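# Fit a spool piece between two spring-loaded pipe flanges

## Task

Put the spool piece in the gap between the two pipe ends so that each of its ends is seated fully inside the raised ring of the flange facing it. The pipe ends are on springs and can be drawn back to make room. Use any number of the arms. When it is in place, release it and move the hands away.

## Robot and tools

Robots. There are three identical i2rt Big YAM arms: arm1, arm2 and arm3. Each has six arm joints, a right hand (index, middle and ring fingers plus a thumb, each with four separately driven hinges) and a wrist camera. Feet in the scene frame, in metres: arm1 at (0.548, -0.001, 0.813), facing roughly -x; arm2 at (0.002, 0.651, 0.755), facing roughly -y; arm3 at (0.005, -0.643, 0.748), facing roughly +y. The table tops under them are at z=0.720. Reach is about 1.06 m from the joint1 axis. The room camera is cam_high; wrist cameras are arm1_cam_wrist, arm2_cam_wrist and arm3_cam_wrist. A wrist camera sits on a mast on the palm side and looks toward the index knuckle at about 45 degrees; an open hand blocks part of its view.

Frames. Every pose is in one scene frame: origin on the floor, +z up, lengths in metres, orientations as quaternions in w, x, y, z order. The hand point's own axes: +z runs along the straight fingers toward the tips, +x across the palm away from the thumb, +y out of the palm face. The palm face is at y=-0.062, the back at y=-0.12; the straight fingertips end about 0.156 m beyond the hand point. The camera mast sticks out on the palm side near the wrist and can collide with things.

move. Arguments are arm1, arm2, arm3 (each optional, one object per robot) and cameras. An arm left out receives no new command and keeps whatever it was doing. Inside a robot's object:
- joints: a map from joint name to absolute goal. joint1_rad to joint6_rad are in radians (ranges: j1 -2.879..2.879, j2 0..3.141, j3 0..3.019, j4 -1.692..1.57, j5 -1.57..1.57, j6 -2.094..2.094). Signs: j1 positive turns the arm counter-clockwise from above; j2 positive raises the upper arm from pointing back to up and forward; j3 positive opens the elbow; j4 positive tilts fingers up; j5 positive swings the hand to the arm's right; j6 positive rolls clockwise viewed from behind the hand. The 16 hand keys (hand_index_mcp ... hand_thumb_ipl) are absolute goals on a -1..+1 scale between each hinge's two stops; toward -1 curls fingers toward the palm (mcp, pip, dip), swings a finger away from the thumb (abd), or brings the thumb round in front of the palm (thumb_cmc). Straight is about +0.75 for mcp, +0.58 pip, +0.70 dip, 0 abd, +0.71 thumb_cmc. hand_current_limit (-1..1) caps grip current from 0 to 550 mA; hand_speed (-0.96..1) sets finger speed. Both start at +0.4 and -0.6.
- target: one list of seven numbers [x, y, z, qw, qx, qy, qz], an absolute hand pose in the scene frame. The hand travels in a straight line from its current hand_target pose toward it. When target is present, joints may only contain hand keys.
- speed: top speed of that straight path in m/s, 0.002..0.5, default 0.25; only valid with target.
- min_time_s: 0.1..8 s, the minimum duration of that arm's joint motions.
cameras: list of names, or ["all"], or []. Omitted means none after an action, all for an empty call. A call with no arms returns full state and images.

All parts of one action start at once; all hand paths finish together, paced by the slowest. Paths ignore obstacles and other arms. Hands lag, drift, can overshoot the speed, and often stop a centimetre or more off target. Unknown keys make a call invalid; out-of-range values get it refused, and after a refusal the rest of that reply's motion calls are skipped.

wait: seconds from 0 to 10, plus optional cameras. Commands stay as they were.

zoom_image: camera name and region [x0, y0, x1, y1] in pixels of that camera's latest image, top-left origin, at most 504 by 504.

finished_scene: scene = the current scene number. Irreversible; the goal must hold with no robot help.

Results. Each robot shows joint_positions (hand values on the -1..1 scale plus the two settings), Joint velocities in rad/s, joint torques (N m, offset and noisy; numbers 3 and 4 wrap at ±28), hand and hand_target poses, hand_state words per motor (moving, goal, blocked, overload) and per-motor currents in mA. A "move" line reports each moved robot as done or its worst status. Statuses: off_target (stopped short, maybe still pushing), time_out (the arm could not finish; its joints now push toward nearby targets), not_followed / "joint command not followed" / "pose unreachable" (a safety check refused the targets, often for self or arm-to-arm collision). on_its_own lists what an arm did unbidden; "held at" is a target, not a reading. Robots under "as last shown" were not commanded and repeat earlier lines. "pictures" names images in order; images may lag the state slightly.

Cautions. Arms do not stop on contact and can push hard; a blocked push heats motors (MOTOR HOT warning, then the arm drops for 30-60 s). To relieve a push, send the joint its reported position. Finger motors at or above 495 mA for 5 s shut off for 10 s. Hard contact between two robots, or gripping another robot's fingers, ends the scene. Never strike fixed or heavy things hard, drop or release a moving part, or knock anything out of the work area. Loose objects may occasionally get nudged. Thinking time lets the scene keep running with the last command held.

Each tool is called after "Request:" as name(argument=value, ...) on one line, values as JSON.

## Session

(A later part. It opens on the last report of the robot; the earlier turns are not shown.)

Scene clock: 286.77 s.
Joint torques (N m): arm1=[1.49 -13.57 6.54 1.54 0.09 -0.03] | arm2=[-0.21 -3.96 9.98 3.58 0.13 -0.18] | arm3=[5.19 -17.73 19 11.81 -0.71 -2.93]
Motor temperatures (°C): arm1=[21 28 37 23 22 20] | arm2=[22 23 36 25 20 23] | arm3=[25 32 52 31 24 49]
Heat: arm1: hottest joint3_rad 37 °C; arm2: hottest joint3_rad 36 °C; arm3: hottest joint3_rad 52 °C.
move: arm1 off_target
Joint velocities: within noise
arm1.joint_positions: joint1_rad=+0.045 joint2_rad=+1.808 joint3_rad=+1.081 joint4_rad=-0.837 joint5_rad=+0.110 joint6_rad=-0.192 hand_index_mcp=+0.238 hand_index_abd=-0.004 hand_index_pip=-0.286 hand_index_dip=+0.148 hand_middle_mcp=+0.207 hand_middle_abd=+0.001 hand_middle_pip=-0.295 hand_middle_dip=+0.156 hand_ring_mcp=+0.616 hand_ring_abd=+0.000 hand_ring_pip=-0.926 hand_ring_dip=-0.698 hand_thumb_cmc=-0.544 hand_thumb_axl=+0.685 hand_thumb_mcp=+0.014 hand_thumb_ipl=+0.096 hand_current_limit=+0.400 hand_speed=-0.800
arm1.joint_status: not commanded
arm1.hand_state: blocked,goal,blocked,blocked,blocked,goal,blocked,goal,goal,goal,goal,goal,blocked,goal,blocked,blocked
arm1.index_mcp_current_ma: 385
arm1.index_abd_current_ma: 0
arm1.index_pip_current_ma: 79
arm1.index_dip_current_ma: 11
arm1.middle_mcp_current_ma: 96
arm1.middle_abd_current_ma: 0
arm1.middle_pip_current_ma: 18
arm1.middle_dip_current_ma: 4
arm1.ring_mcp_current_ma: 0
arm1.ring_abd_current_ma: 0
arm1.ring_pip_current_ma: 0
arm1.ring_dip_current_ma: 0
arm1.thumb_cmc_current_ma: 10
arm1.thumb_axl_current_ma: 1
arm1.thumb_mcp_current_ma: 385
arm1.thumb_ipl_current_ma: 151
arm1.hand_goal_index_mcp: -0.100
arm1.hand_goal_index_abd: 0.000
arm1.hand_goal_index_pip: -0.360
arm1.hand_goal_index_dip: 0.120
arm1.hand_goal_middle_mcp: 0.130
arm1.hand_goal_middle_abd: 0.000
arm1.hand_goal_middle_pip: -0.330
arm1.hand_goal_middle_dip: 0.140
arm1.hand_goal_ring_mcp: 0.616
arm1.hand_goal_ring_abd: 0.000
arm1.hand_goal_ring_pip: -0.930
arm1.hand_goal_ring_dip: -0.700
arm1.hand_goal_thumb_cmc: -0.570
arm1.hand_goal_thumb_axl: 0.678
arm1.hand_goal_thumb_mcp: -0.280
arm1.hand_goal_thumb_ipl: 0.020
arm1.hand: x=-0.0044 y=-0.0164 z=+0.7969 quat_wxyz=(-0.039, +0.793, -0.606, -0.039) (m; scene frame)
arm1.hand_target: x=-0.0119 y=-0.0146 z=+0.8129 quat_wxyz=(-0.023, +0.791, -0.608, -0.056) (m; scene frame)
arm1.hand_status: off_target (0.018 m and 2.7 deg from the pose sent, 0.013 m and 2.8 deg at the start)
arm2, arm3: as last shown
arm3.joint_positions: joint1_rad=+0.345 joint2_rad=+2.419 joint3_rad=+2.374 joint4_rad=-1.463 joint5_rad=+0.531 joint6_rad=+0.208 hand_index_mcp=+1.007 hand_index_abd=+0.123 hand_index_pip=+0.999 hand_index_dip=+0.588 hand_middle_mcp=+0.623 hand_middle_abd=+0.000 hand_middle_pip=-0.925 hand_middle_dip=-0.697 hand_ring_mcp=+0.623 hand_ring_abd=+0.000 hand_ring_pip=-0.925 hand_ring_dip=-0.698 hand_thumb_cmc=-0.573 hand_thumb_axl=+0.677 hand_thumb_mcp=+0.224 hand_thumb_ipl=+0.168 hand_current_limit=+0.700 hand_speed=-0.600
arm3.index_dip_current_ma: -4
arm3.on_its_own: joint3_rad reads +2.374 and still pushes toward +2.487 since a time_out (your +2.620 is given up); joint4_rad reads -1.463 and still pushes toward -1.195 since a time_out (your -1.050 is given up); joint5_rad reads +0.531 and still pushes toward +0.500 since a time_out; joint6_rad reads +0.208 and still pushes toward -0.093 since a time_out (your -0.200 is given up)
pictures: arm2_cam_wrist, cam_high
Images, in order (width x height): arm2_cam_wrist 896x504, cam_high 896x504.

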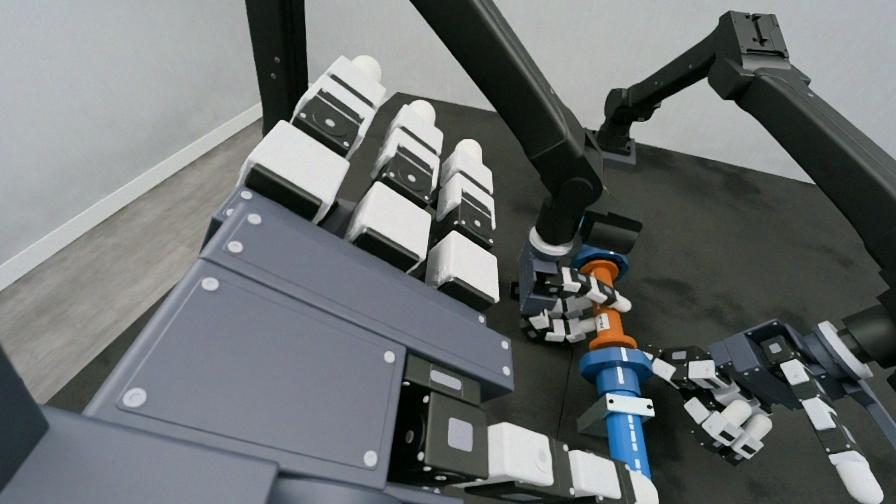

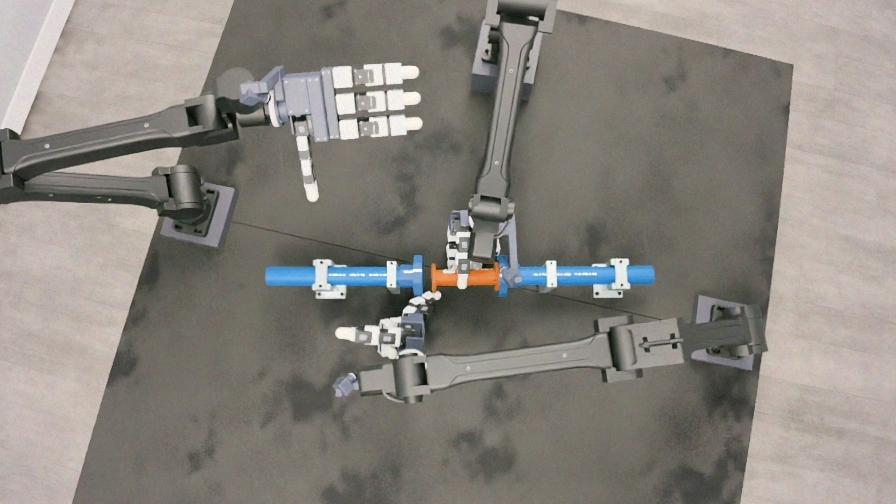

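Request:
move(arm1={"target": [-0.004, -0.0135, 0.815, -0.0233, 0.788, -0.6145, -0.0567], "speed": 0.05}, cameras=["cam_high", "arm2_cam_wrist"])

Request:
zoom_image(camera="cam_high", region=[400, 200, 520, 320])

Request:
zoom_image(camera="arm2_cam_wrist", region=[568, 244, 632, 284])

Request:
zoom_image(camera="arm2_cam_wrist", region=[570, 320, 670, 395])

Scene clock: 293.93 s.
Joint torques (N m): arm1=[1.61 -13.27 6.42 1.43 0.11 0.06] | arm2=[-0.26 -3.9 9.95 3.63 0.14 -0.17] | arm3=[5.19 -16.97 18.95 11.79 -0.71 -2.91]
Motor temperatures (°C): arm1=[21 28 36 23 22 20] | arm2=[22 23 36 25 20 23] | arm3=[25 32 52 31 24 50]
Heat: arm1: hottest joint3_rad 36 °C; arm2: hottest joint3_rad 36 °C; arm3: hottest joint3_rad 52 °C.
move: arm1 off_target
Joint velocities: within noise
arm1.joint_positions: joint1_rad=+0.045 joint2_rad=+1.790 joint3_rad=+1.060 joint4_rad=-0.832 joint5_rad=+0.110 joint6_rad=-0.185 hand_index_mcp=+0.238 hand_index_abd=-0.004 hand_index_pip=-0.286 hand_index_dip=+0.148 hand_middle_mcp=+0.207 hand_middle_abd=+0.001 hand_middle_pip=-0.295 hand_middle_dip=+0.156 hand_ring_mcp=+0.616 hand_ring_abd=+0.000 hand_ring_pip=-0.926 hand_ring_dip=-0.698 hand_thumb_cmc=-0.544 hand_thumb_axl=+0.685 hand_thumb_mcp=+0.014 hand_thumb_ipl=+0.096 hand_current_limit=+0.400 hand_speed=-0.800
arm1.joint_status: not commanded
arm1.hand_state: blocked,goal,blocked,blocked,blocked,goal,blocked,goal,goal,goal,goal,goal,blocked,goal,blocked,blocked
arm1.index_mcp_current_ma: 385
arm1.index_abd_current_ma: 0
arm1.index_pip_current_ma: 79
arm1.index_dip_current_ma: 11
arm1.middle_mcp_current_ma: 96
arm1.middle_abd_current_ma: 0
arm1.middle_pip_current_ma: 18
arm1.middle_dip_current_ma: 4
arm1.ring_mcp_current_ma: 0
arm1.ring_abd_current_ma: 0
arm1.ring_pip_current_ma: 0
arm1.ring_dip_current_ma: 0
arm1.thumb_cmc_current_ma: 10
arm1.thumb_axl_current_ma: 1
arm1.thumb_mcp_current_ma: 385
arm1.thumb_ipl_current_ma: 151
arm1.hand_goal_index_mcp: -0.100
arm1.hand_goal_index_abd: 0.000
arm1.hand_goal_index_pip: -0.360
arm1.hand_goal_index_dip: 0.120
arm1.hand_goal_middle_mcp: 0.130
arm1.hand_goal_middle_abd: 0.000
arm1.hand_goal_middle_pip: -0.330
arm1.hand_goal_middle_dip: 0.140
arm1.hand_goal_ring_mcp: 0.616
arm1.hand_goal_ring_abd: 0.000
arm1.hand_goal_ring_pip: -0.930
arm1.hand_goal_ring_dip: -0.700
arm1.hand_goal_thumb_cmc: -0.570
arm1.hand_goal_thumb_axl: 0.678
arm1.hand_goal_thumb_mcp: -0.280
arm1.hand_goal_thumb_ipl: 0.020
arm1.hand: x=+0.0023 y=-0.0153 z=+0.7992 quat_wxyz=(-0.038, +0.791, -0.609, -0.040) (m; scene frame)
arm1.hand_target: x=-0.0038 y=-0.0136 z=+0.8148 quat_wxyz=(-0.023, +0.787, -0.614, -0.056) (m; scene frame)
arm1.hand_status: off_target (0.017 m and 2.6 deg from the pose sent, 0.018 m and 2.9 deg at the start)
arm2.joint_positions: joint1_rad=+0.488 joint2_rad=+0.834 joint3_rad=+0.722 joint4_rad=+0.085 joint5_rad=+0.171 joint6_rad=+0.665 hand_index_mcp=+0.761 hand_index_abd=+0.001 hand_index_pip=+0.577 hand_index_dip=+0.696 hand_middle_mcp=+0.760 hand_middle_abd=+0.001 hand_middle_pip=+0.577 hand_middle_dip=+0.696 hand_ring_mcp=+0.760 hand_ring_abd=+0.001 hand_ring_pip=+0.577 hand_ring_dip=+0.696 hand_thumb_cmc=+0.720 hand_thumb_axl=+0.677 hand_thumb_mcp=+0.226 hand_thumb_ipl=+0.168 hand_current_limit=+0.400 hand_speed=-0.600
arm2.joint_status: not commanded
arm2.hand_state: goal,goal,goal,goal,goal,goal,goal,goal,goal,goal,goal,goal,goal,goal,goal,goal
arm2.index_mcp_current_ma: 8
arm2.index_abd_current_ma: 0
arm2.index_pip_current_ma: 0
arm2.index_dip_current_ma: 0
arm2.middle_mcp_current_ma: 7
arm2.middle_abd_current_ma: 0
arm2.middle_pip_current_ma: 0
arm2.middle_dip_current_ma: 0
arm2.ring_mcp_current_ma: 7
arm2.ring_abd_current_ma: 0
arm2.ring_pip_current_ma: 0
arm2.ring_dip_current_ma: 0
arm2.thumb_cmc_current_ma: 6
arm2.thumb_axl_current_ma: 0
arm2.thumb_mcp_current_ma: 0
arm2.thumb_ipl_current_ma: 0
arm2.hand_goal_index_mcp: 0.754
arm2.hand_goal_index_abd: 0.000
arm2.hand_goal_index_pip: 0.576
arm2.hand_goal_index_dip: 0.696
arm2.hand_goal_middle_mcp: 0.754
arm2.hand_goal_middle_abd: 0.000
arm2.hand_goal_middle_pip: 0.576
arm2.hand_goal_middle_dip: 0.696
arm2.hand_goal_ring_mcp: 0.754
arm2.hand_goal_ring_abd: 0.000
arm2.hand_goal_ring_pip: 0.576
arm2.hand_goal_ring_dip: 0.696
arm2.hand_goal_thumb_cmc: 0.714
arm2.hand_goal_thumb_axl: 0.678
arm2.hand_goal_thumb_mcp: 0.226
arm2.hand_goal_thumb_ipl: 0.168
arm2.hand: x=+0.1296 y=+0.2210 z=+1.2101 quat_wxyz=(+0.612, +0.712, -0.115, +0.326) (m; scene frame)
arm2.hand_target: x=+0.1370 y=+0.2205 z=+1.2049 quat_wxyz=(+0.611, +0.713, -0.107, +0.327) (m; scene frame)
arm2.hand_status: not commanded
arm3.joint_positions: joint1_rad=+0.345 joint2_rad=+2.419 joint3_rad=+2.374 joint4_rad=-1.463 joint5_rad=+0.531 joint6_rad=+0.208 hand_index_mcp=+1.007 hand_index_abd=+0.123 hand_index_pip=+0.999 hand_index_dip=+0.588 hand_middle_mcp=+0.623 hand_middle_abd=+0.000 hand_middle_pip=-0.925 hand_middle_dip=-0.697 hand_ring_mcp=+0.623 hand_ring_abd=+0.000 hand_ring_pip=-0.925 hand_ring_dip=-0.698 hand_thumb_cmc=-0.573 hand_thumb_axl=+0.677 hand_thumb_mcp=+0.224 hand_thumb_ipl=+0.168 hand_current_limit=+0.700 hand_speed=-0.600
arm3.joint_status: not commanded
arm3.hand_state: goal,blocked,blocked,goal,goal,goal,goal,goal,goal,goal,goal,goal,goal,goal,goal,goal
arm3.index_mcp_current_ma: 2
arm3.index_abd_current_ma: 209
arm3.index_pip_current_ma: 52
arm3.index_dip_current_ma: -4
arm3.middle_mcp_current_ma: 2
arm3.middle_abd_current_ma: 0
arm3.middle_pip_current_ma: 1
arm3.middle_dip_current_ma: 0
arm3.ring_mcp_current_ma: 2
arm3.ring_abd_current_ma: 0
arm3.ring_pip_current_ma: 1
arm3.ring_dip_current_ma: 0
arm3.thumb_cmc_current_ma: 0
arm3.thumb_axl_current_ma: 0
arm3.thumb_mcp_current_ma: 0
arm3.thumb_ipl_current_ma: 0
arm3.hand_goal_index_mcp: 1.000
arm3.hand_goal_index_abd: 0.000
arm3.hand_goal_index_pip: 0.950
arm3.hand_goal_index_dip: 0.600
arm3.hand_goal_middle_mcp: 0.616
arm3.hand_goal_middle_abd: 0.000
arm3.hand_goal_middle_pip: -0.930
arm3.hand_goal_middle_dip: -0.700
arm3.hand_goal_ring_mcp: 0.616
arm3.hand_goal_ring_abd: 0.000
arm3.hand_goal_ring_pip: -0.930
arm3.hand_goal_ring_dip: -0.700
arm3.hand_goal_thumb_cmc: -0.570
arm3.hand_goal_thumb_axl: 0.678
arm3.hand_goal_thumb_mcp: 0.226
arm3.hand_goal_thumb_ipl: 0.168
arm3.on_its_own: joint3_rad reads +2.374 and still pushes toward +2.487 since a time_out (your +2.620 is given up); joint4_rad reads -1.463 and still pushes toward -1.195 since a time_out (your -1.050 is given up); joint5_rad reads +0.531 and still pushes toward +0.500 since a time_out; joint6_rad reads +0.208 and still pushes toward -0.093 since a time_out (your -0.200 is given up)
arm3.hand: x=-0.1775 y=+0.1681 z=+0.8707 quat_wxyz=(+0.241, -0.068, +0.962, +0.108) (m; scene frame)
arm3.hand_target: x=-0.2538 y=+0.2299 z=+0.8806 quat_wxyz=(+0.213, -0.185, +0.935, +0.214) (m; scene frame)
arm3.hand_status: not commanded
pictures: arm2_cam_wrist, cam_high
Images, in order (width x height): arm2_cam_wrist 896x504, cam_high 896x504.

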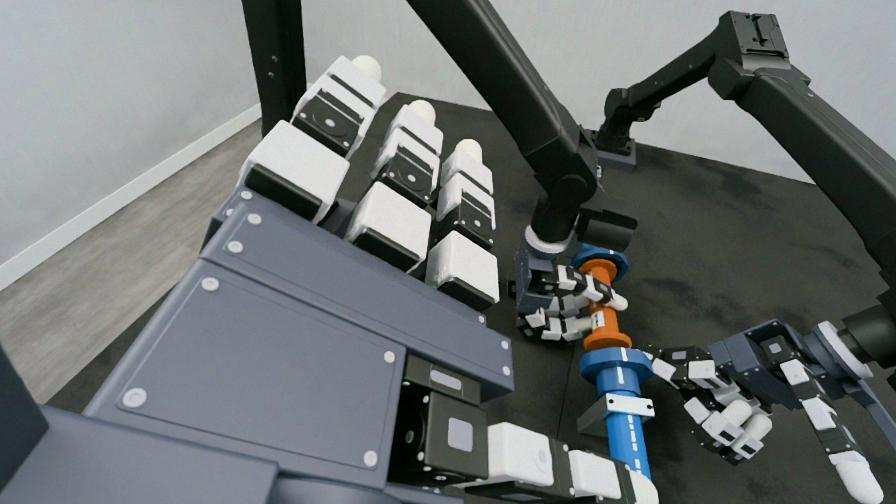

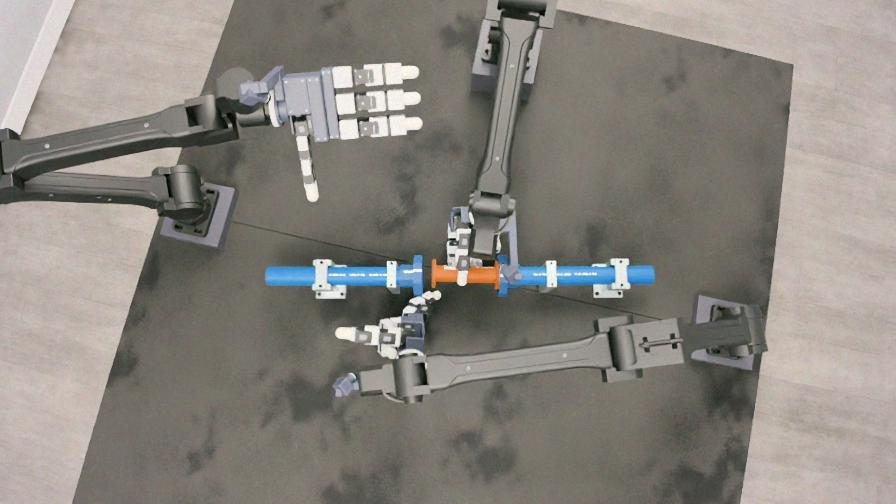

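Scaled by 4.200 from the camera's 896x504 image, which has a finer 1280x720 frame.

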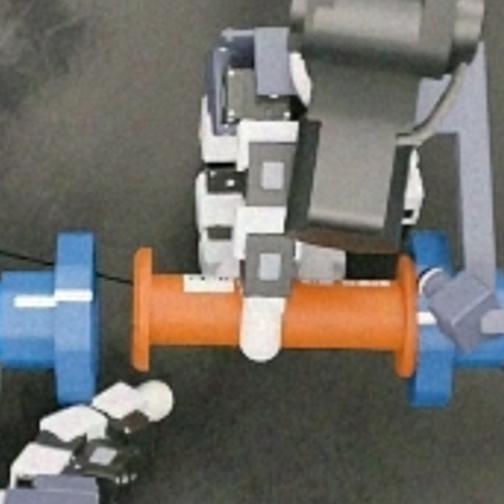

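Scaled by 7.875 from the camera's 896x504 image, which has a finer 1280x720 frame.

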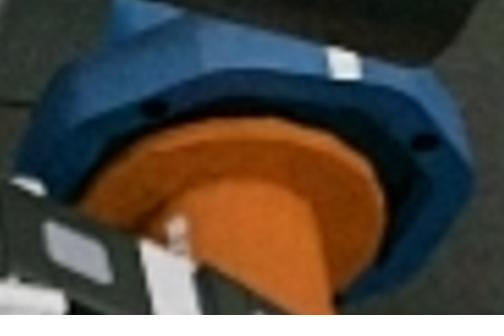

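Scaled by 5.040 from the camera's 896x504 image, which has a finer 1280x720 frame.

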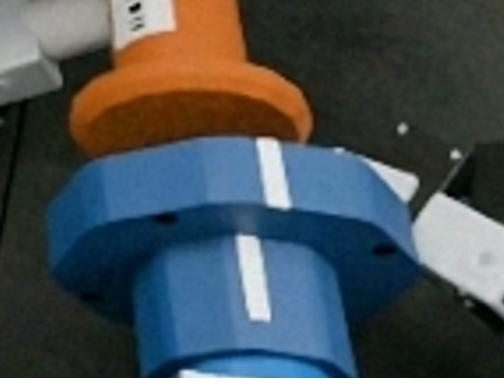

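Request:
move(arm2={"target": [0.02, 0.275, 1.09, 0.611, 0.713, -0.107, 0.327], "speed": 0.2}, cameras=["arm2_cam_wrist"])

Request:
zoom_image(camera="arm2_cam_wrist", region=[560, 160, 760, 340])

Scene clock: 305.47 s.
Joint torques (N m): arm1=[1.73 -13.33 6.42 1.43 0.1 0.06] | arm2=[-2.2 -1.96 9.61 3.62 -0.06 -0.18] | arm3=[5.01 -17.2 19 11.89 -0.68 -2.89]
Motor temperatures (°C): arm1=[21 28 35 23 22 20] | arm2=[22 23 36 25 20 23] | arm3=[25 32 52 31 24 51]
Heat: arm1: hottest joint3_rad 35 °C; arm2: hottest joint3_rad 36 °C; arm3: hottest joint3_rad 52 °C.
move: arm2 done
Joint velocities: within noise
arm1, arm3: as last shown
arm2.joint_positions: joint1_rad=+0.110 joint2_rad=+0.602 joint3_rad=+0.319 joint4_rad=+0.234 joint5_rad=-0.232 joint6_rad=+0.654 hand_index_mcp=+0.761 hand_index_abd=+0.001 hand_index_pip=+0.577 hand_index_dip=+0.696 hand_middle_mcp=+0.761 hand_middle_abd=+0.001 hand_middle_pip=+0.577 hand_middle_dip=+0.696 hand_ring_mcp=+0.760 hand_ring_abd=+0.001 hand_ring_pip=+0.577 hand_ring_dip=+0.696 hand_thumb_cmc=+0.720 hand_thumb_axl=+0.677 hand_thumb_mcp=+0.226 hand_thumb_ipl=+0.168 hand_current_limit=+0.400 hand_speed=-0.600
arm2.joint_status: not commanded
arm2.hand_state: goal,goal,goal,goal,goal,goal,goal,goal,goal,goal,goal,goal,goal,goal,goal,goal
arm2.index_mcp_current_ma: 8
arm2.index_abd_current_ma: 0
arm2.index_pip_current_ma: 0
arm2.index_dip_current_ma: 0
arm2.middle_mcp_current_ma: 8
arm2.middle_abd_current_ma: 0
arm2.middle_pip_current_ma: 0
arm2.middle_dip_current_ma: 0
arm2.ring_mcp_current_ma: 7
arm2.ring_abd_current_ma: 0
arm2.ring_pip_current_ma: 0
arm2.ring_dip_current_ma: 0
arm2.thumb_cmc_current_ma: 6
arm2.thumb_axl_current_ma: 0
arm2.thumb_mcp_current_ma: 0
arm2.thumb_ipl_current_ma: 0
arm2.hand_goal_index_mcp: 0.754
arm2.hand_goal_index_abd: 0.000
arm2.hand_goal_index_pip: 0.576
arm2.hand_goal_index_dip: 0.696
arm2.hand_goal_middle_mcp: 0.754
arm2.hand_goal_middle_abd: 0.000
arm2.hand_goal_middle_pip: 0.576
arm2.hand_goal_middle_dip: 0.696
arm2.hand_goal_ring_mcp: 0.754
arm2.hand_goal_ring_abd: 0.000
arm2.hand_goal_ring_pip: 0.576
arm2.hand_goal_ring_dip: 0.696
arm2.hand_goal_thumb_cmc: 0.714
arm2.hand_goal_thumb_axl: 0.678
arm2.hand_goal_thumb_mcp: 0.226
arm2.hand_goal_thumb_ipl: 0.168
arm2.hand: x=+0.0256 y=+0.2716 z=+1.0868 quat_wxyz=(+0.600, +0.720, -0.108, +0.332) (m; scene frame)
arm2.hand_target: x=+0.0201 y=+0.2750 z=+1.0901 quat_wxyz=(+0.611, +0.713, -0.107, +0.327) (m; scene frame)
arm2.hand_status: done (0.007 m and 1.6 deg from the pose sent, 0.171 m and 0.9 deg at the start)
arm3.on_its_own: joint3_rad reads +2.374 and still pushes toward +2.487 since a time_out (your +2.620 is given up); joint4_rad reads -1.463 and still pushes toward -1.195 since a time_out (your -1.050 is given up); joint5_rad reads +0.531 and still pushes toward +0.500 since a time_out; joint6_rad reads +0.208 and still pushes toward -0.093 since a time_out (your -0.200 is given up)
pictures: arm2_cam_wrist
Images, in order (width x height): arm2_cam_wrist 896x504.

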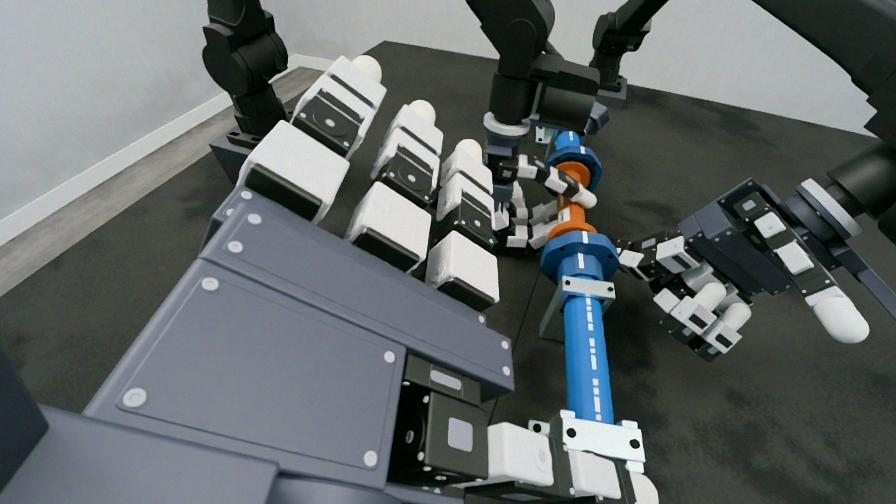

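Scaled by 2.520 from the camera's 896x504 image, which has a finer 1280x720 frame.

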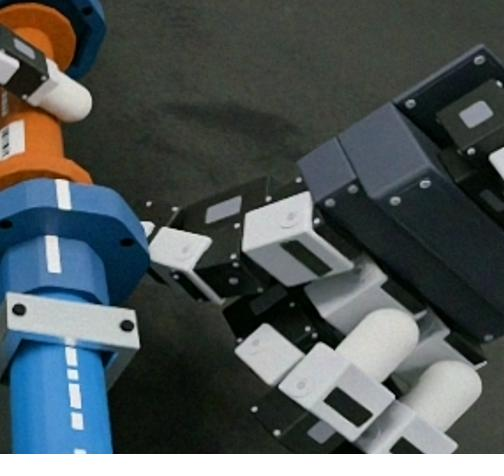

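Request:
zoom_image(camera="arm2_cam_wrist", region=[530, 120, 630, 200])

Request:
zoom_image(camera="arm2_cam_wrist", region=[530, 200, 630, 290])

Scaled by 5.040 from the camera's 896x504 image, which has a finer 1280x720 frame.

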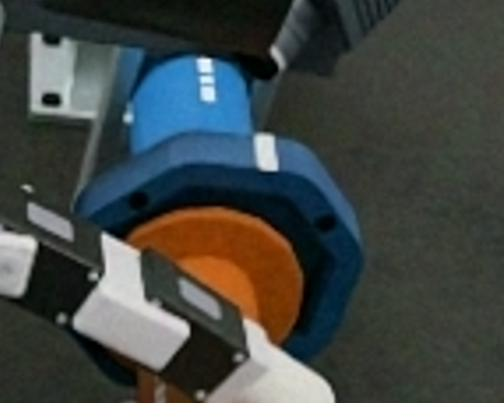

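Scaled by 5.040 from the camera's 896x504 image, which has a finer 1280x720 frame.

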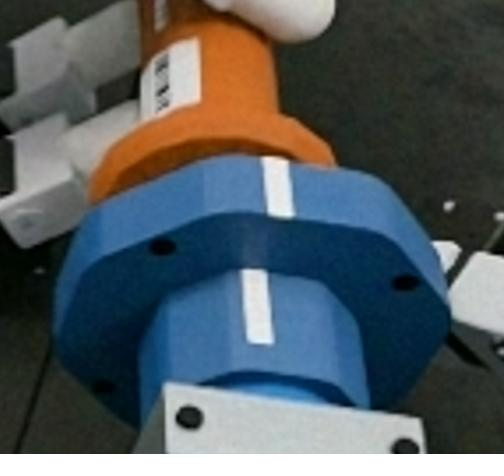

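Request:
move(arm1={"target": [-0.029, -0.020, 0.827, -0.0233, 0.791, -0.6105, -0.0567], "speed": 0.05}, cameras=["cam_high", "arm2_cam_wrist"])

Request:
zoom_image(camera="cam_high", region=[400, 200, 520, 320])

Request:
zoom_image(camera="arm2_cam_wrist", region=[530, 120, 630, 200])

Request:
zoom_image(camera="arm2_cam_wrist", region=[530, 200, 630, 290])

Scene clock: 320.67 s.
Joint torques (N m): arm1=[2.26 -11.46 12.18 0.23 0.11 0] | arm2=[-2.2 -1.9 9.61 3.62 -0.06 -0.18] | arm3=[5.07 -17.32 19.04 11.93 -0.7 -2.94]
Motor temperatures (°C): arm1=[21 28 35 23 22 20] | arm2=[22 23 36 25 20 23] | arm3=[25 32 52 31 24 52]
Heat: arm1: hottest joint3_rad 35 °C; arm2: hottest joint3_rad 36 °C; arm3: hottest joint3_rad 52 °C.
move: arm1 off_target
Joint velocities: within noise
arm1.joint_positions: joint1_rad=+0.045 joint2_rad=+1.790 joint3_rad=+1.072 joint4_rad=-0.863 joint5_rad=+0.110 joint6_rad=-0.182 hand_index_mcp=+0.238 hand_index_abd=-0.004 hand_index_pip=-0.286 hand_index_dip=+0.148 hand_middle_mcp=+0.204 hand_middle_abd=+0.000 hand_middle_pip=-0.295 hand_middle_dip=+0.156 hand_ring_mcp=+0.616 hand_ring_abd=+0.000 hand_ring_pip=-0.926 hand_ring_dip=-0.698 hand_thumb_cmc=-0.542 hand_thumb_axl=+0.685 hand_thumb_mcp=+0.014 hand_thumb_ipl=+0.096 hand_current_limit=+0.400 hand_speed=-0.800
arm1.joint_status: not commanded
arm1.hand_state: blocked,goal,blocked,blocked,blocked,goal,blocked,goal,goal,goal,goal,goal,blocked,goal,blocked,blocked
arm1.index_mcp_current_ma: 385
arm1.index_abd_current_ma: 0
arm1.index_pip_current_ma: 79
arm1.index_dip_current_ma: 11
arm1.middle_mcp_current_ma: 89
arm1.middle_abd_current_ma: 0
arm1.middle_pip_current_ma: 18
arm1.middle_dip_current_ma: 4
arm1.ring_mcp_current_ma: 0
arm1.ring_abd_current_ma: 0
arm1.ring_pip_current_ma: 0
arm1.ring_dip_current_ma: 0
arm1.thumb_cmc_current_ma: 11
arm1.thumb_axl_current_ma: 1
arm1.thumb_mcp_current_ma: 385
arm1.thumb_ipl_current_ma: 151
arm1.hand_goal_index_mcp: -0.100
arm1.hand_goal_index_abd: 0.000
arm1.hand_goal_index_pip: -0.360
arm1.hand_goal_index_dip: 0.120
arm1.hand_goal_middle_mcp: 0.130
arm1.hand_goal_middle_abd: 0.000
arm1.hand_goal_middle_pip: -0.330
arm1.hand_goal_middle_dip: 0.140
arm1.hand_goal_ring_mcp: 0.616
arm1.hand_goal_ring_abd: 0.000
arm1.hand_goal_ring_pip: -0.930
arm1.hand_goal_ring_dip: -0.700
arm1.hand_goal_thumb_cmc: -0.570
arm1.hand_goal_thumb_axl: 0.678
arm1.hand_goal_thumb_mcp: -0.280
arm1.hand_goal_thumb_ipl: 0.020
arm1.hand: x=+0.0036 y=-0.0149 z=+0.8013 quat_wxyz=(-0.044, +0.790, -0.610, -0.034) (m; scene frame)
arm1.hand_target: x=-0.0269 y=-0.0201 z=+0.8280 quat_wxyz=(-0.023, +0.790, -0.610, -0.057) (m; scene frame)
arm1.hand_status: off_target (0.042 m and 3.6 deg from the pose sent, 0.042 m and 2.5 deg at the start)
arm2, arm3: as last shown
arm3.on_its_own: joint3_rad reads +2.374 and still pushes toward +2.487 since a time_out (your +2.620 is given up); joint4_rad reads -1.463 and still pushes toward -1.195 since a time_out (your -1.050 is given up); joint5_rad reads +0.531 and still pushes toward +0.500 since a time_out; joint6_rad reads +0.208 and still pushes toward -0.093 since a time_out (your -0.200 is given up)
pictures: arm2_cam_wrist, cam_high
Images, in order (width x height): arm2_cam_wrist 896x504, cam_high 896x504.

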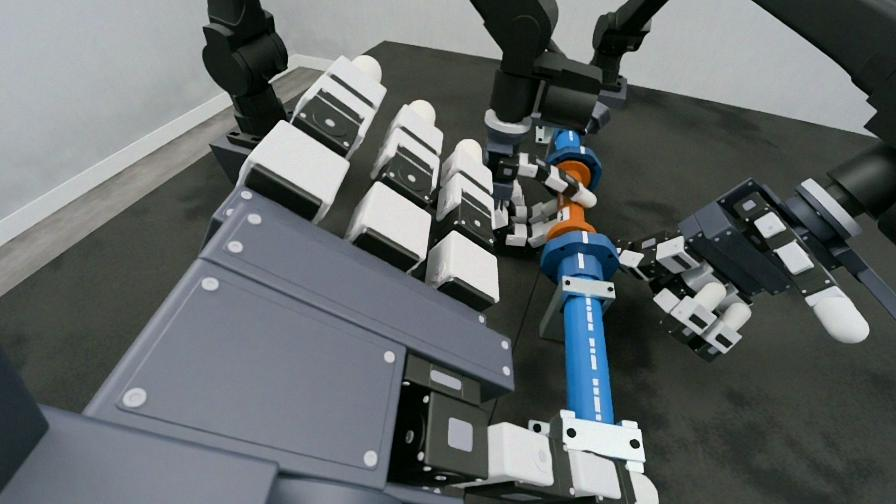

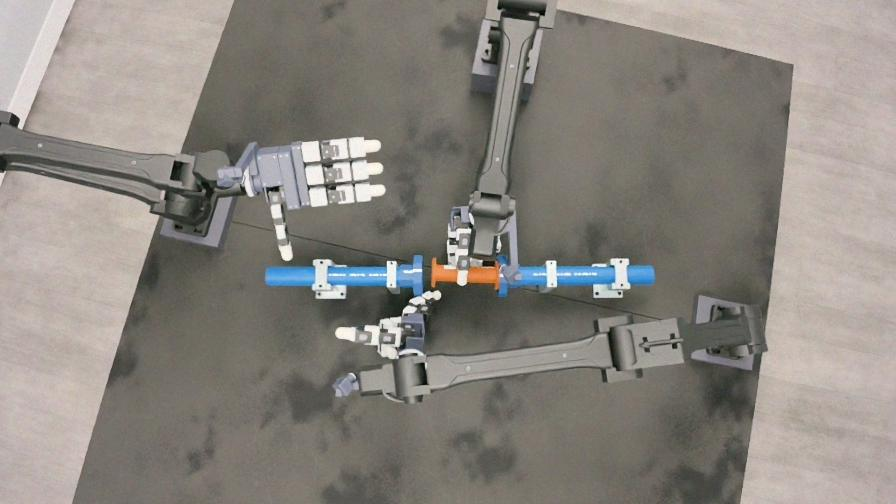

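Scaled by 4.200 from the camera's 896x504 image, which has a finer 1280x720 frame.

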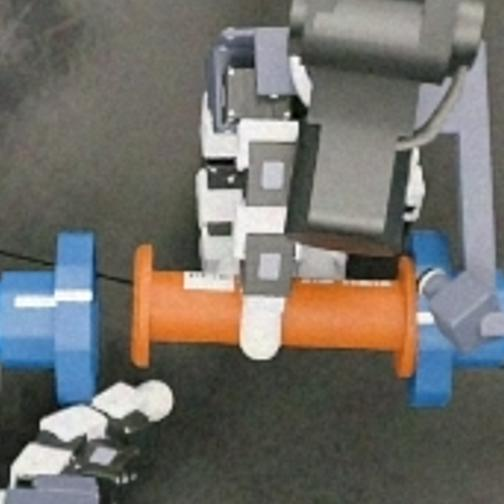

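Scaled by 5.040 from the camera's 896x504 image, which has a finer 1280x720 frame.

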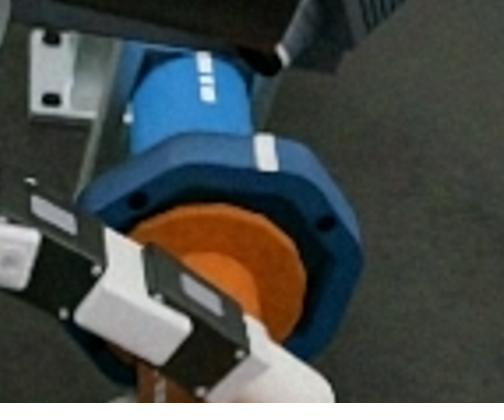

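Scaled by 5.040 from the camera's 896x504 image, which has a finer 1280x720 frame.

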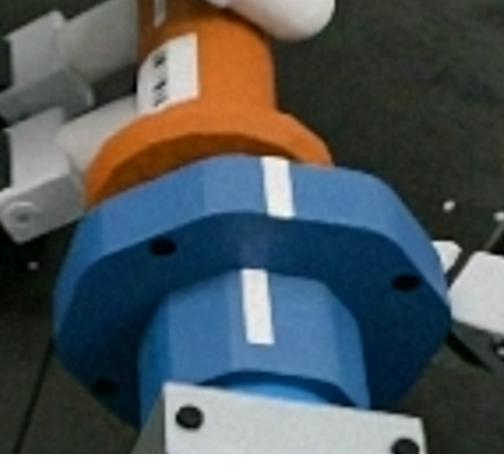

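Request:
move(arm1={"target": [-0.036, -0.023, 0.827, -0.0233, 0.791, -0.6105, -0.0567], "speed": 0.05}, cameras=["cam_high", "arm2_cam_wrist"])

Request:
zoom_image(camera="cam_high", region=[400, 200, 520, 320])

Request:
zoom_image(camera="arm2_cam_wrist", region=[530, 120, 630, 200])

Scene clock: 322.17 s.
Joint torques (N m): arm1=[2.43 -11.63 12.27 0.25 0.11 0.05] | arm2=[-2.26 -1.96 9.62 3.63 -0.05 -0.17] | arm3=[4.72 -17.61 19.04 11.93 -0.71 -2.91]
Motor temperatures (°C): arm1=[21 28 35 23 22 20] | arm2=[22 23 36 25 20 23] | arm3=[25 32 52 31 24 52]
Heat: arm1: hottest joint3_rad 35 °C; arm2: hottest joint3_rad 36 °C; arm3: hottest joint3_rad 52 °C.
move: arm1 off_target
Joint velocities: within noise
arm1.joint_positions: joint1_rad=+0.047 joint2_rad=+1.804 joint3_rad=+1.094 joint4_rad=-0.871 joint5_rad=+0.110 joint6_rad=-0.182 hand_index_mcp=+0.238 hand_index_abd=-0.004 hand_index_pip=-0.286 hand_index_dip=+0.148 hand_middle_mcp=+0.204 hand_middle_abd=+0.000 hand_middle_pip=-0.295 hand_middle_dip=+0.156 hand_ring_mcp=+0.616 hand_ring_abd=+0.000 hand_ring_pip=-0.926 hand_ring_dip=-0.698 hand_thumb_cmc=-0.542 hand_thumb_axl=+0.685 hand_thumb_mcp=+0.014 hand_thumb_ipl=+0.096 hand_current_limit=+0.400 hand_speed=-0.800
arm1.joint_status: not commanded
arm1.hand_state: blocked,goal,blocked,blocked,blocked,goal,blocked,goal,goal,goal,goal,goal,blocked,goal,blocked,blocked
arm1.index_mcp_current_ma: 385
arm1.index_abd_current_ma: 0
arm1.index_pip_current_ma: 79
arm1.index_dip_current_ma: 11
arm1.middle_mcp_current_ma: 89
arm1.middle_abd_current_ma: 0
arm1.middle_pip_current_ma: 18
arm1.middle_dip_current_ma: 4
arm1.ring_mcp_current_ma: 0
arm1.ring_abd_current_ma: 0
arm1.ring_pip_current_ma: 0
arm1.ring_dip_current_ma: 0
arm1.thumb_cmc_current_ma: 11
arm1.thumb_axl_current_ma: 1
arm1.thumb_mcp_current_ma: 385
arm1.thumb_ipl_current_ma: 151
arm1.hand_goal_index_mcp: -0.100
arm1.hand_goal_index_abd: 0.000
arm1.hand_goal_index_pip: -0.360
arm1.hand_goal_index_dip: 0.120
arm1.hand_goal_middle_mcp: 0.130
arm1.hand_goal_middle_abd: 0.000
arm1.hand_goal_middle_pip: -0.330
arm1.hand_goal_middle_dip: 0.140
arm1.hand_goal_ring_mcp: 0.616
arm1.hand_goal_ring_abd: 0.000
arm1.hand_goal_ring_pip: -0.930
arm1.hand_goal_ring_dip: -0.700
arm1.hand_goal_thumb_cmc: -0.570
arm1.hand_goal_thumb_axl: 0.678
arm1.hand_goal_thumb_mcp: -0.280
arm1.hand_goal_thumb_ipl: 0.020
arm1.hand: x=-0.0033 y=-0.0167 z=+0.8014 quat_wxyz=(-0.044, +0.791, -0.609, -0.034) (m; scene frame)
arm1.hand_target: x=-0.0338 y=-0.0230 z=+0.8281 quat_wxyz=(-0.023, +0.790, -0.610, -0.057) (m; scene frame)
arm1.hand_status: off_target (0.042 m and 3.6 deg from the pose sent, 0.048 m and 3.6 deg at the start)
arm2, arm3: as last shown
arm3.on_its_own: joint3_rad reads +2.374 and still pushes toward +2.487 since a time_out (your +2.620 is given up); joint4_rad reads -1.463 and still pushes toward -1.195 since a time_out (your -1.050 is given up); joint5_rad reads +0.531 and still pushes toward +0.500 since a time_out; joint6_rad reads +0.208 and still pushes toward -0.093 since a time_out (your -0.200 is given up)
pictures: arm2_cam_wrist, cam_high
Images, in order (width x height): arm2_cam_wrist 896x504, cam_high 896x504.

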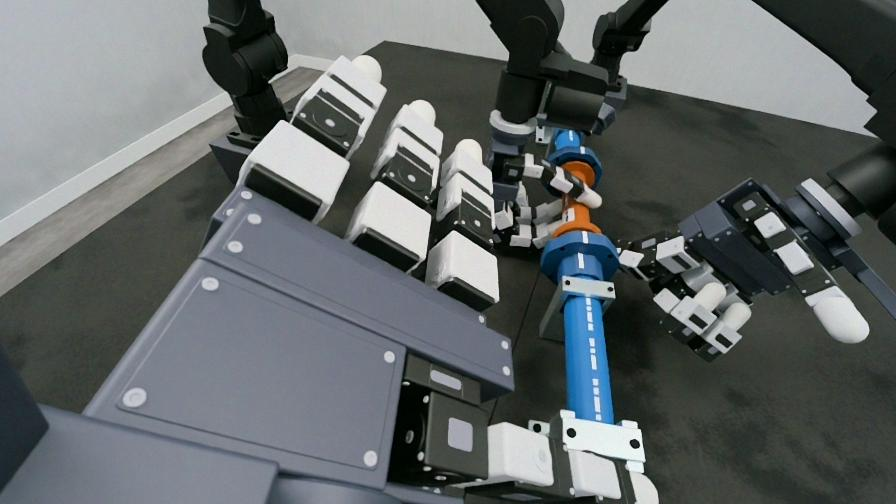

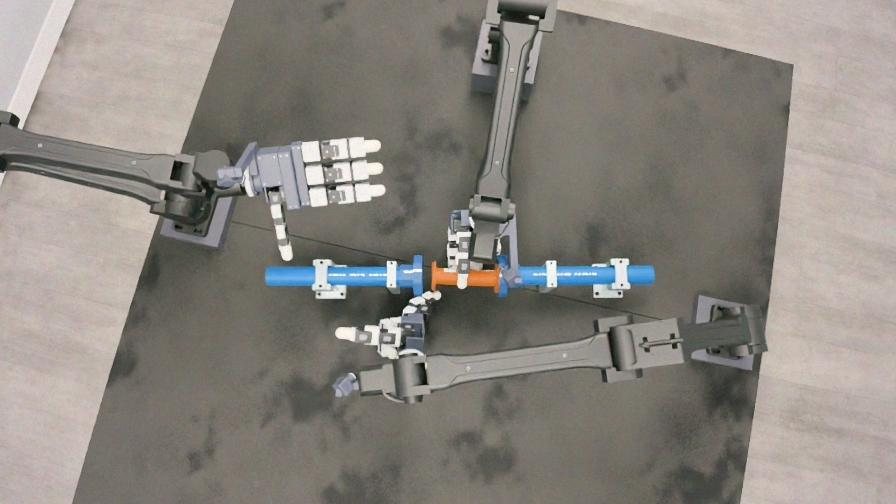

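Scaled by 4.200 from the camera's 896x504 image, which has a finer 1280x720 frame.

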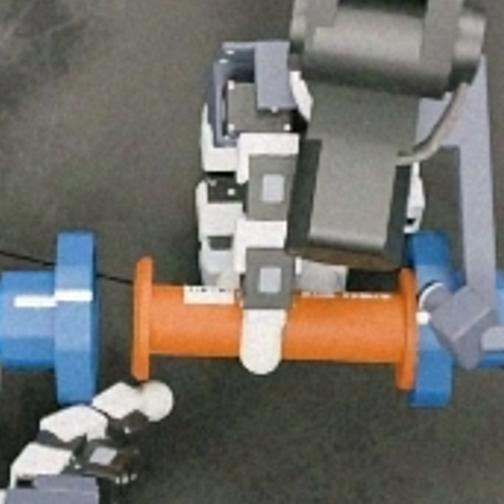

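Scaled by 5.040 from the camera's 896x504 image, which has a finer 1280x720 frame.

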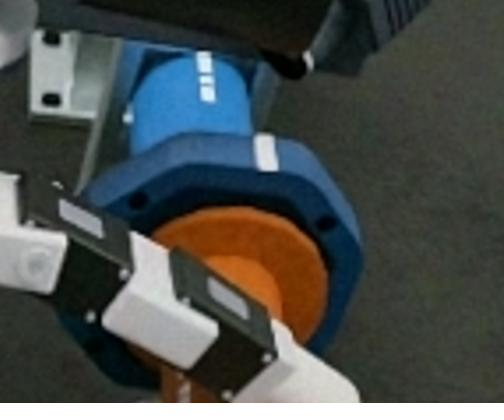

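Request:
move(arm1={"target": [-0.029, -0.028, 0.8175, -0.0233, 0.791, -0.6105, -0.0567], "speed": 0.05}, cameras=["cam_high", "arm2_cam_wrist"])

Request:
zoom_image(camera="cam_high", region=[400, 200, 520, 320])

Request:
zoom_image(camera="arm2_cam_wrist", region=[530, 120, 630, 200])

Scene clock: 325.07 s.
Joint torques (N m): arm1=[2.78 -11.46 10.19 1.47 0.12 0.01] | arm2=[-2.26 -1.85 9.65 3.6 -0.06 -0.17] | arm3=[5.01 -17.61 19.02 11.84 -0.7 -2.91]
Motor temperatures (°C): arm1=[21 28 36 23 22 20] | arm2=[22 23 36 25 20 23] | arm3=[25 32 52 31 24 52]
Heat: arm1: hottest joint3_rad 36 °C; arm2: hottest joint3_rad 36 °C; arm3: hottest joint3_rad 52 °C.
move: arm1 off_target
Joint velocities: within noise
arm1.joint_positions: joint1_rad=+0.051 joint2_rad=+1.806 joint3_rad=+1.094 joint4_rad=-0.871 joint5_rad=+0.110 joint6_rad=-0.166 hand_index_mcp=+0.238 hand_index_abd=-0.004 hand_index_pip=-0.286 hand_index_dip=+0.148 hand_middle_mcp=+0.204 hand_middle_abd=+0.000 hand_middle_pip=-0.295 hand_middle_dip=+0.150 hand_ring_mcp=+0.616 hand_ring_abd=+0.000 hand_ring_pip=-0.926 hand_ring_dip=-0.698 hand_thumb_cmc=-0.542 hand_thumb_axl=+0.685 hand_thumb_mcp=+0.014 hand_thumb_ipl=+0.096 hand_current_limit=+0.400 hand_speed=-0.800
arm1.joint_status: not commanded
arm1.hand_state: blocked,goal,blocked,blocked,blocked,goal,blocked,goal,goal,goal,goal,goal,blocked,goal,blocked,blocked
arm1.index_mcp_current_ma: 385
arm1.index_abd_current_ma: 0
arm1.index_pip_current_ma: 79
arm1.index_dip_current_ma: 11
arm1.middle_mcp_current_ma: 89
arm1.middle_abd_current_ma: 0
arm1.middle_pip_current_ma: 18
arm1.middle_dip_current_ma: 2
arm1.ring_mcp_current_ma: 0
arm1.ring_abd_current_ma: 0
arm1.ring_pip_current_ma: 0
arm1.ring_dip_current_ma: 0
arm1.thumb_cmc_current_ma: 11
arm1.thumb_axl_current_ma: 1
arm1.thumb_mcp_current_ma: 385
arm1.thumb_ipl_current_ma: 151
arm1.hand_goal_index_mcp: -0.100
arm1.hand_goal_index_abd: 0.000
arm1.hand_goal_index_pip: -0.360
arm1.hand_goal_index_dip: 0.120
arm1.hand_goal_middle_mcp: 0.130
arm1.hand_goal_middle_abd: 0.000
arm1.hand_goal_middle_pip: -0.330
arm1.hand_goal_middle_dip: 0.140
arm1.hand_goal_ring_mcp: 0.616
arm1.hand_goal_ring_abd: 0.000
arm1.hand_goal_ring_pip: -0.930
arm1.hand_goal_ring_dip: -0.700
arm1.hand_goal_thumb_cmc: -0.570
arm1.hand_goal_thumb_axl: 0.678
arm1.hand_goal_thumb_mcp: -0.280
arm1.hand_goal_thumb_ipl: 0.020
arm1.hand: x=-0.0029 y=-0.0176 z=+0.8006 quat_wxyz=(-0.045, +0.787, -0.614, -0.033) (m; scene frame)
arm1.hand_target: x=-0.0275 y=-0.0281 z=+0.8183 quat_wxyz=(-0.023, +0.790, -0.610, -0.056) (m; scene frame)
arm1.hand_status: off_target (0.033 m and 3.7 deg from the pose sent, 0.032 m and 3.6 deg at the start)
arm2, arm3: as last shown
arm3.on_its_own: joint3_rad reads +2.374 and still pushes toward +2.487 since a time_out (your +2.620 is given up); joint4_rad reads -1.463 and still pushes toward -1.195 since a time_out (your -1.050 is given up); joint5_rad reads +0.531 and still pushes toward +0.500 since a time_out; joint6_rad reads +0.208 and still pushes toward -0.093 since a time_out (your -0.200 is given up)
pictures: arm2_cam_wrist, cam_high
Images, in order (width x height): arm2_cam_wrist 896x504, cam_high 896x504.

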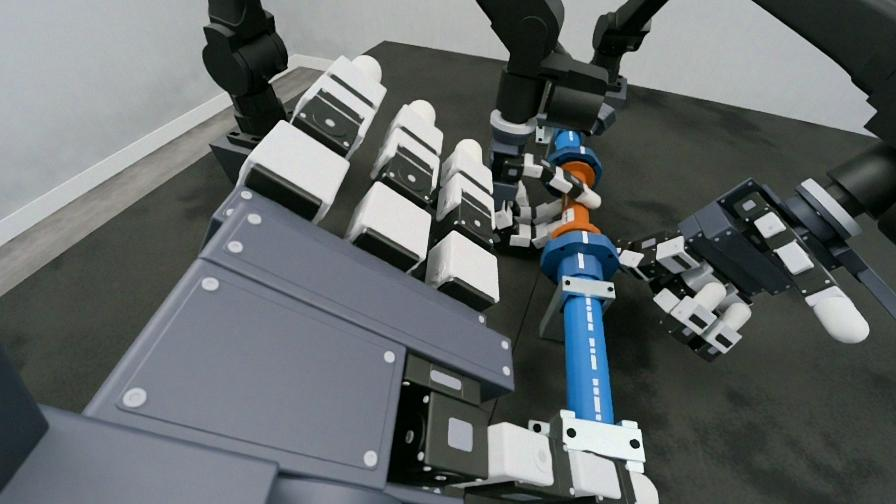

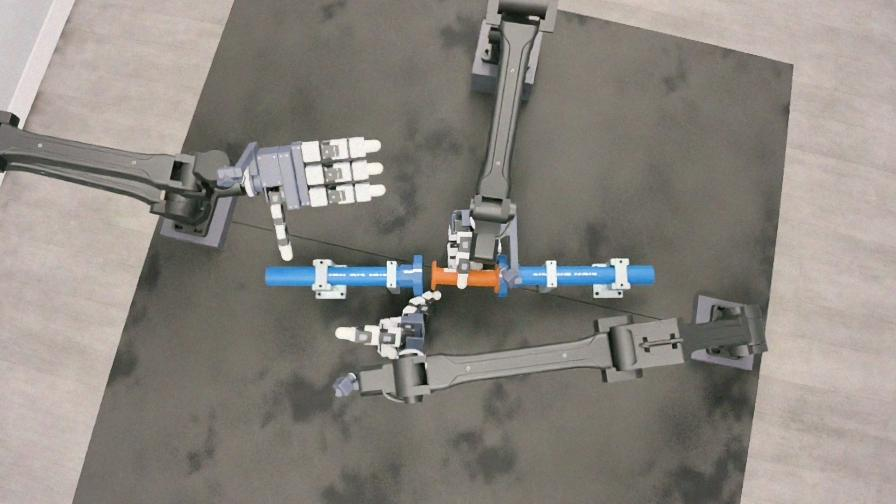

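Scaled by 4.200 from the camera's 896x504 image, which has a finer 1280x720 frame.

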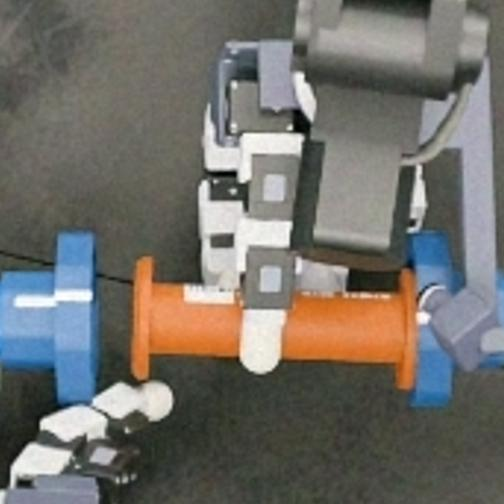

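Scaled by 5.040 from the camera's 896x504 image, which has a finer 1280x720 frame.

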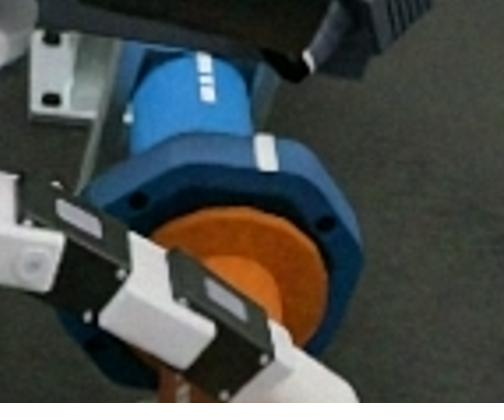

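Request:
move(arm1={"target": [-0.020, -0.027, 0.809, -0.0233, 0.791, -0.6105, -0.0567], "speed": 0.05}, cameras=["cam_high", "arm2_cam_wrist"])

Request:
zoom_image(camera="cam_high", region=[400, 200, 520, 320])

Request:
zoom_image(camera="arm2_cam_wrist", region=[530, 120, 630, 200])

Scene clock: 327.03 s.
Joint torques (N m): arm1=[2.84 -11.93 7.54 2.1 0.08 0.01] | arm2=[-2.2 -1.9 9.59 3.6 -0.07 -0.17] | arm3=[4.72 -17.85 19 11.88 -0.69 -2.92]
Motor temperatures (°C): arm1=[21 28 36 23 22 20] | arm2=[22 23 36 25 20 23] | arm3=[25 32 52 31 24 53]
Heat: arm1: hottest joint3_rad 36 °C; arm2: hottest joint3_rad 36 °C; arm3: hottest joint6_rad 53 °C.
move: arm1 off_target
Joint velocities: within noise
arm1.joint_positions: joint1_rad=+0.051 joint2_rad=+1.810 joint3_rad=+1.094 joint4_rad=-0.853 joint5_rad=+0.112 joint6_rad=-0.165 hand_index_mcp=+0.238 hand_index_abd=-0.004 hand_index_pip=-0.286 hand_index_dip=+0.148 hand_middle_mcp=+0.204 hand_middle_abd=+0.000 hand_middle_pip=-0.300 hand_middle_dip=+0.136 hand_ring_mcp=+0.616 hand_ring_abd=+0.000 hand_ring_pip=-0.925 hand_ring_dip=-0.698 hand_thumb_cmc=-0.542 hand_thumb_axl=+0.685 hand_thumb_mcp=+0.014 hand_thumb_ipl=+0.096 hand_current_limit=+0.400 hand_speed=-0.800
arm1.joint_status: not commanded
arm1.hand_state: blocked,goal,blocked,blocked,blocked,goal,blocked,goal,goal,goal,goal,goal,blocked,goal,blocked,blocked
arm1.index_mcp_current_ma: 385
arm1.index_abd_current_ma: 0
arm1.index_pip_current_ma: 79
arm1.index_dip_current_ma: 11
arm1.middle_mcp_current_ma: 89
arm1.middle_abd_current_ma: 0
arm1.middle_pip_current_ma: 13
arm1.middle_dip_current_ma: 0
arm1.ring_mcp_current_ma: 0
arm1.ring_abd_current_ma: 0
arm1.ring_pip_current_ma: 0
arm1.ring_dip_current_ma: 0
arm1.thumb_cmc_current_ma: 11
arm1.thumb_axl_current_ma: 1
arm1.thumb_mcp_current_ma: 385
arm1.thumb_ipl_current_ma: 151
arm1.hand_goal_index_mcp: -0.100
arm1.hand_goal_index_abd: 0.000
arm1.hand_goal_index_pip: -0.360
arm1.hand_goal_index_dip: 0.120
arm1.hand_goal_middle_mcp: 0.130
arm1.hand_goal_middle_abd: 0.000
arm1.hand_goal_middle_pip: -0.330
arm1.hand_goal_middle_dip: 0.140
arm1.hand_goal_ring_mcp: 0.616
arm1.hand_goal_ring_abd: 0.000
arm1.hand_goal_ring_pip: -0.930
arm1.hand_goal_ring_dip: -0.700
arm1.hand_goal_thumb_cmc: -0.570
arm1.hand_goal_thumb_axl: 0.678
arm1.hand_goal_thumb_mcp: -0.280
arm1.hand_goal_thumb_ipl: 0.020
arm1.hand: x=-0.0068 y=-0.0176 z=+0.8000 quat_wxyz=(-0.040, +0.787, -0.614, -0.039) (m; scene frame)
arm1.hand_target: x=-0.0194 y=-0.0270 z=+0.8093 quat_wxyz=(-0.023, +0.790, -0.610, -0.056) (m; scene frame)
arm1.hand_status: off_target (0.019 m and 2.9 deg from the pose sent, 0.021 m and 3.6 deg at the start)
arm2, arm3: as last shown
arm3.on_its_own: joint3_rad reads +2.374 and still pushes toward +2.487 since a time_out (your +2.620 is given up); joint4_rad reads -1.463 and still pushes toward -1.195 since a time_out (your -1.050 is given up); joint5_rad reads +0.531 and still pushes toward +0.500 since a time_out; joint6_rad reads +0.208 and still pushes toward -0.093 since a time_out (your -0.200 is given up)
pictures: arm2_cam_wrist, cam_high
Images, in order (width x height): arm2_cam_wrist 896x504, cam_high 896x504.

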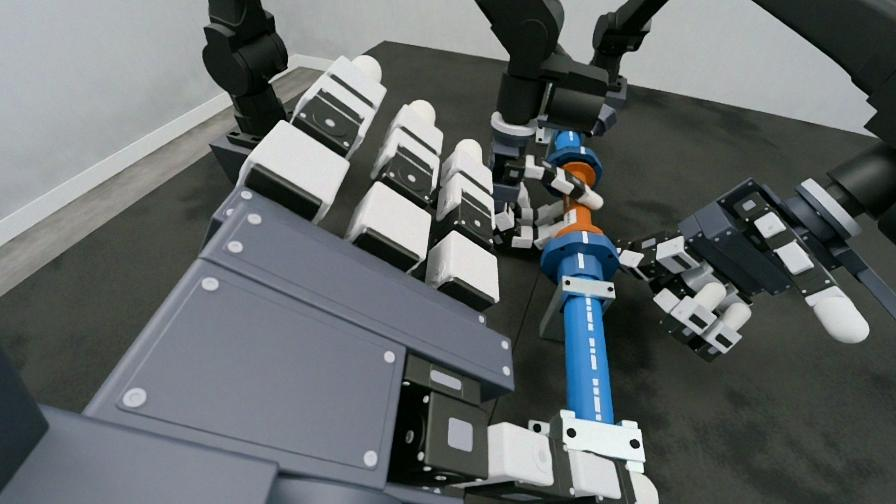

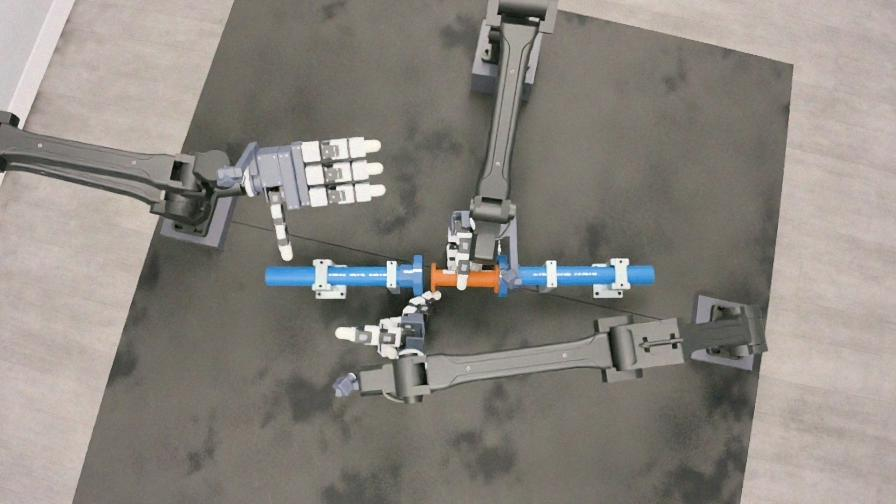

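Scaled by 4.200 from the camera's 896x504 image, which has a finer 1280x720 frame.

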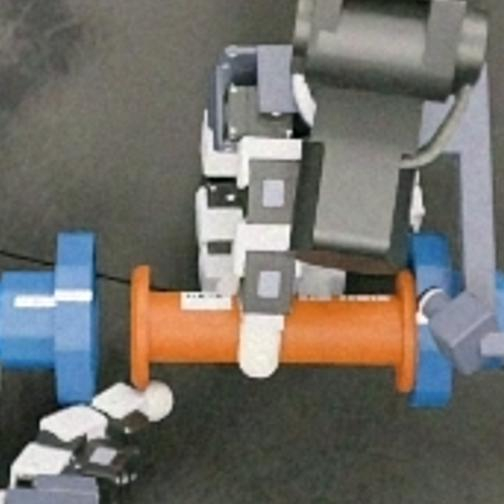

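Scaled by 5.040 from the camera's 896x504 image, which has a finer 1280x720 frame.

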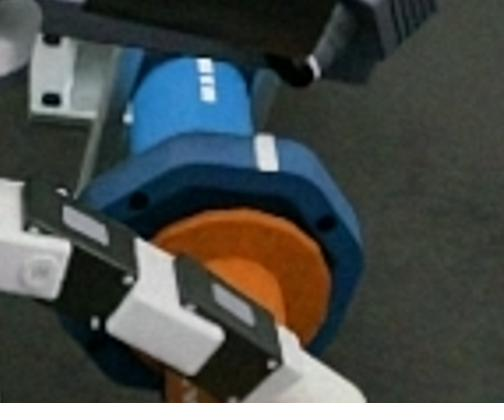

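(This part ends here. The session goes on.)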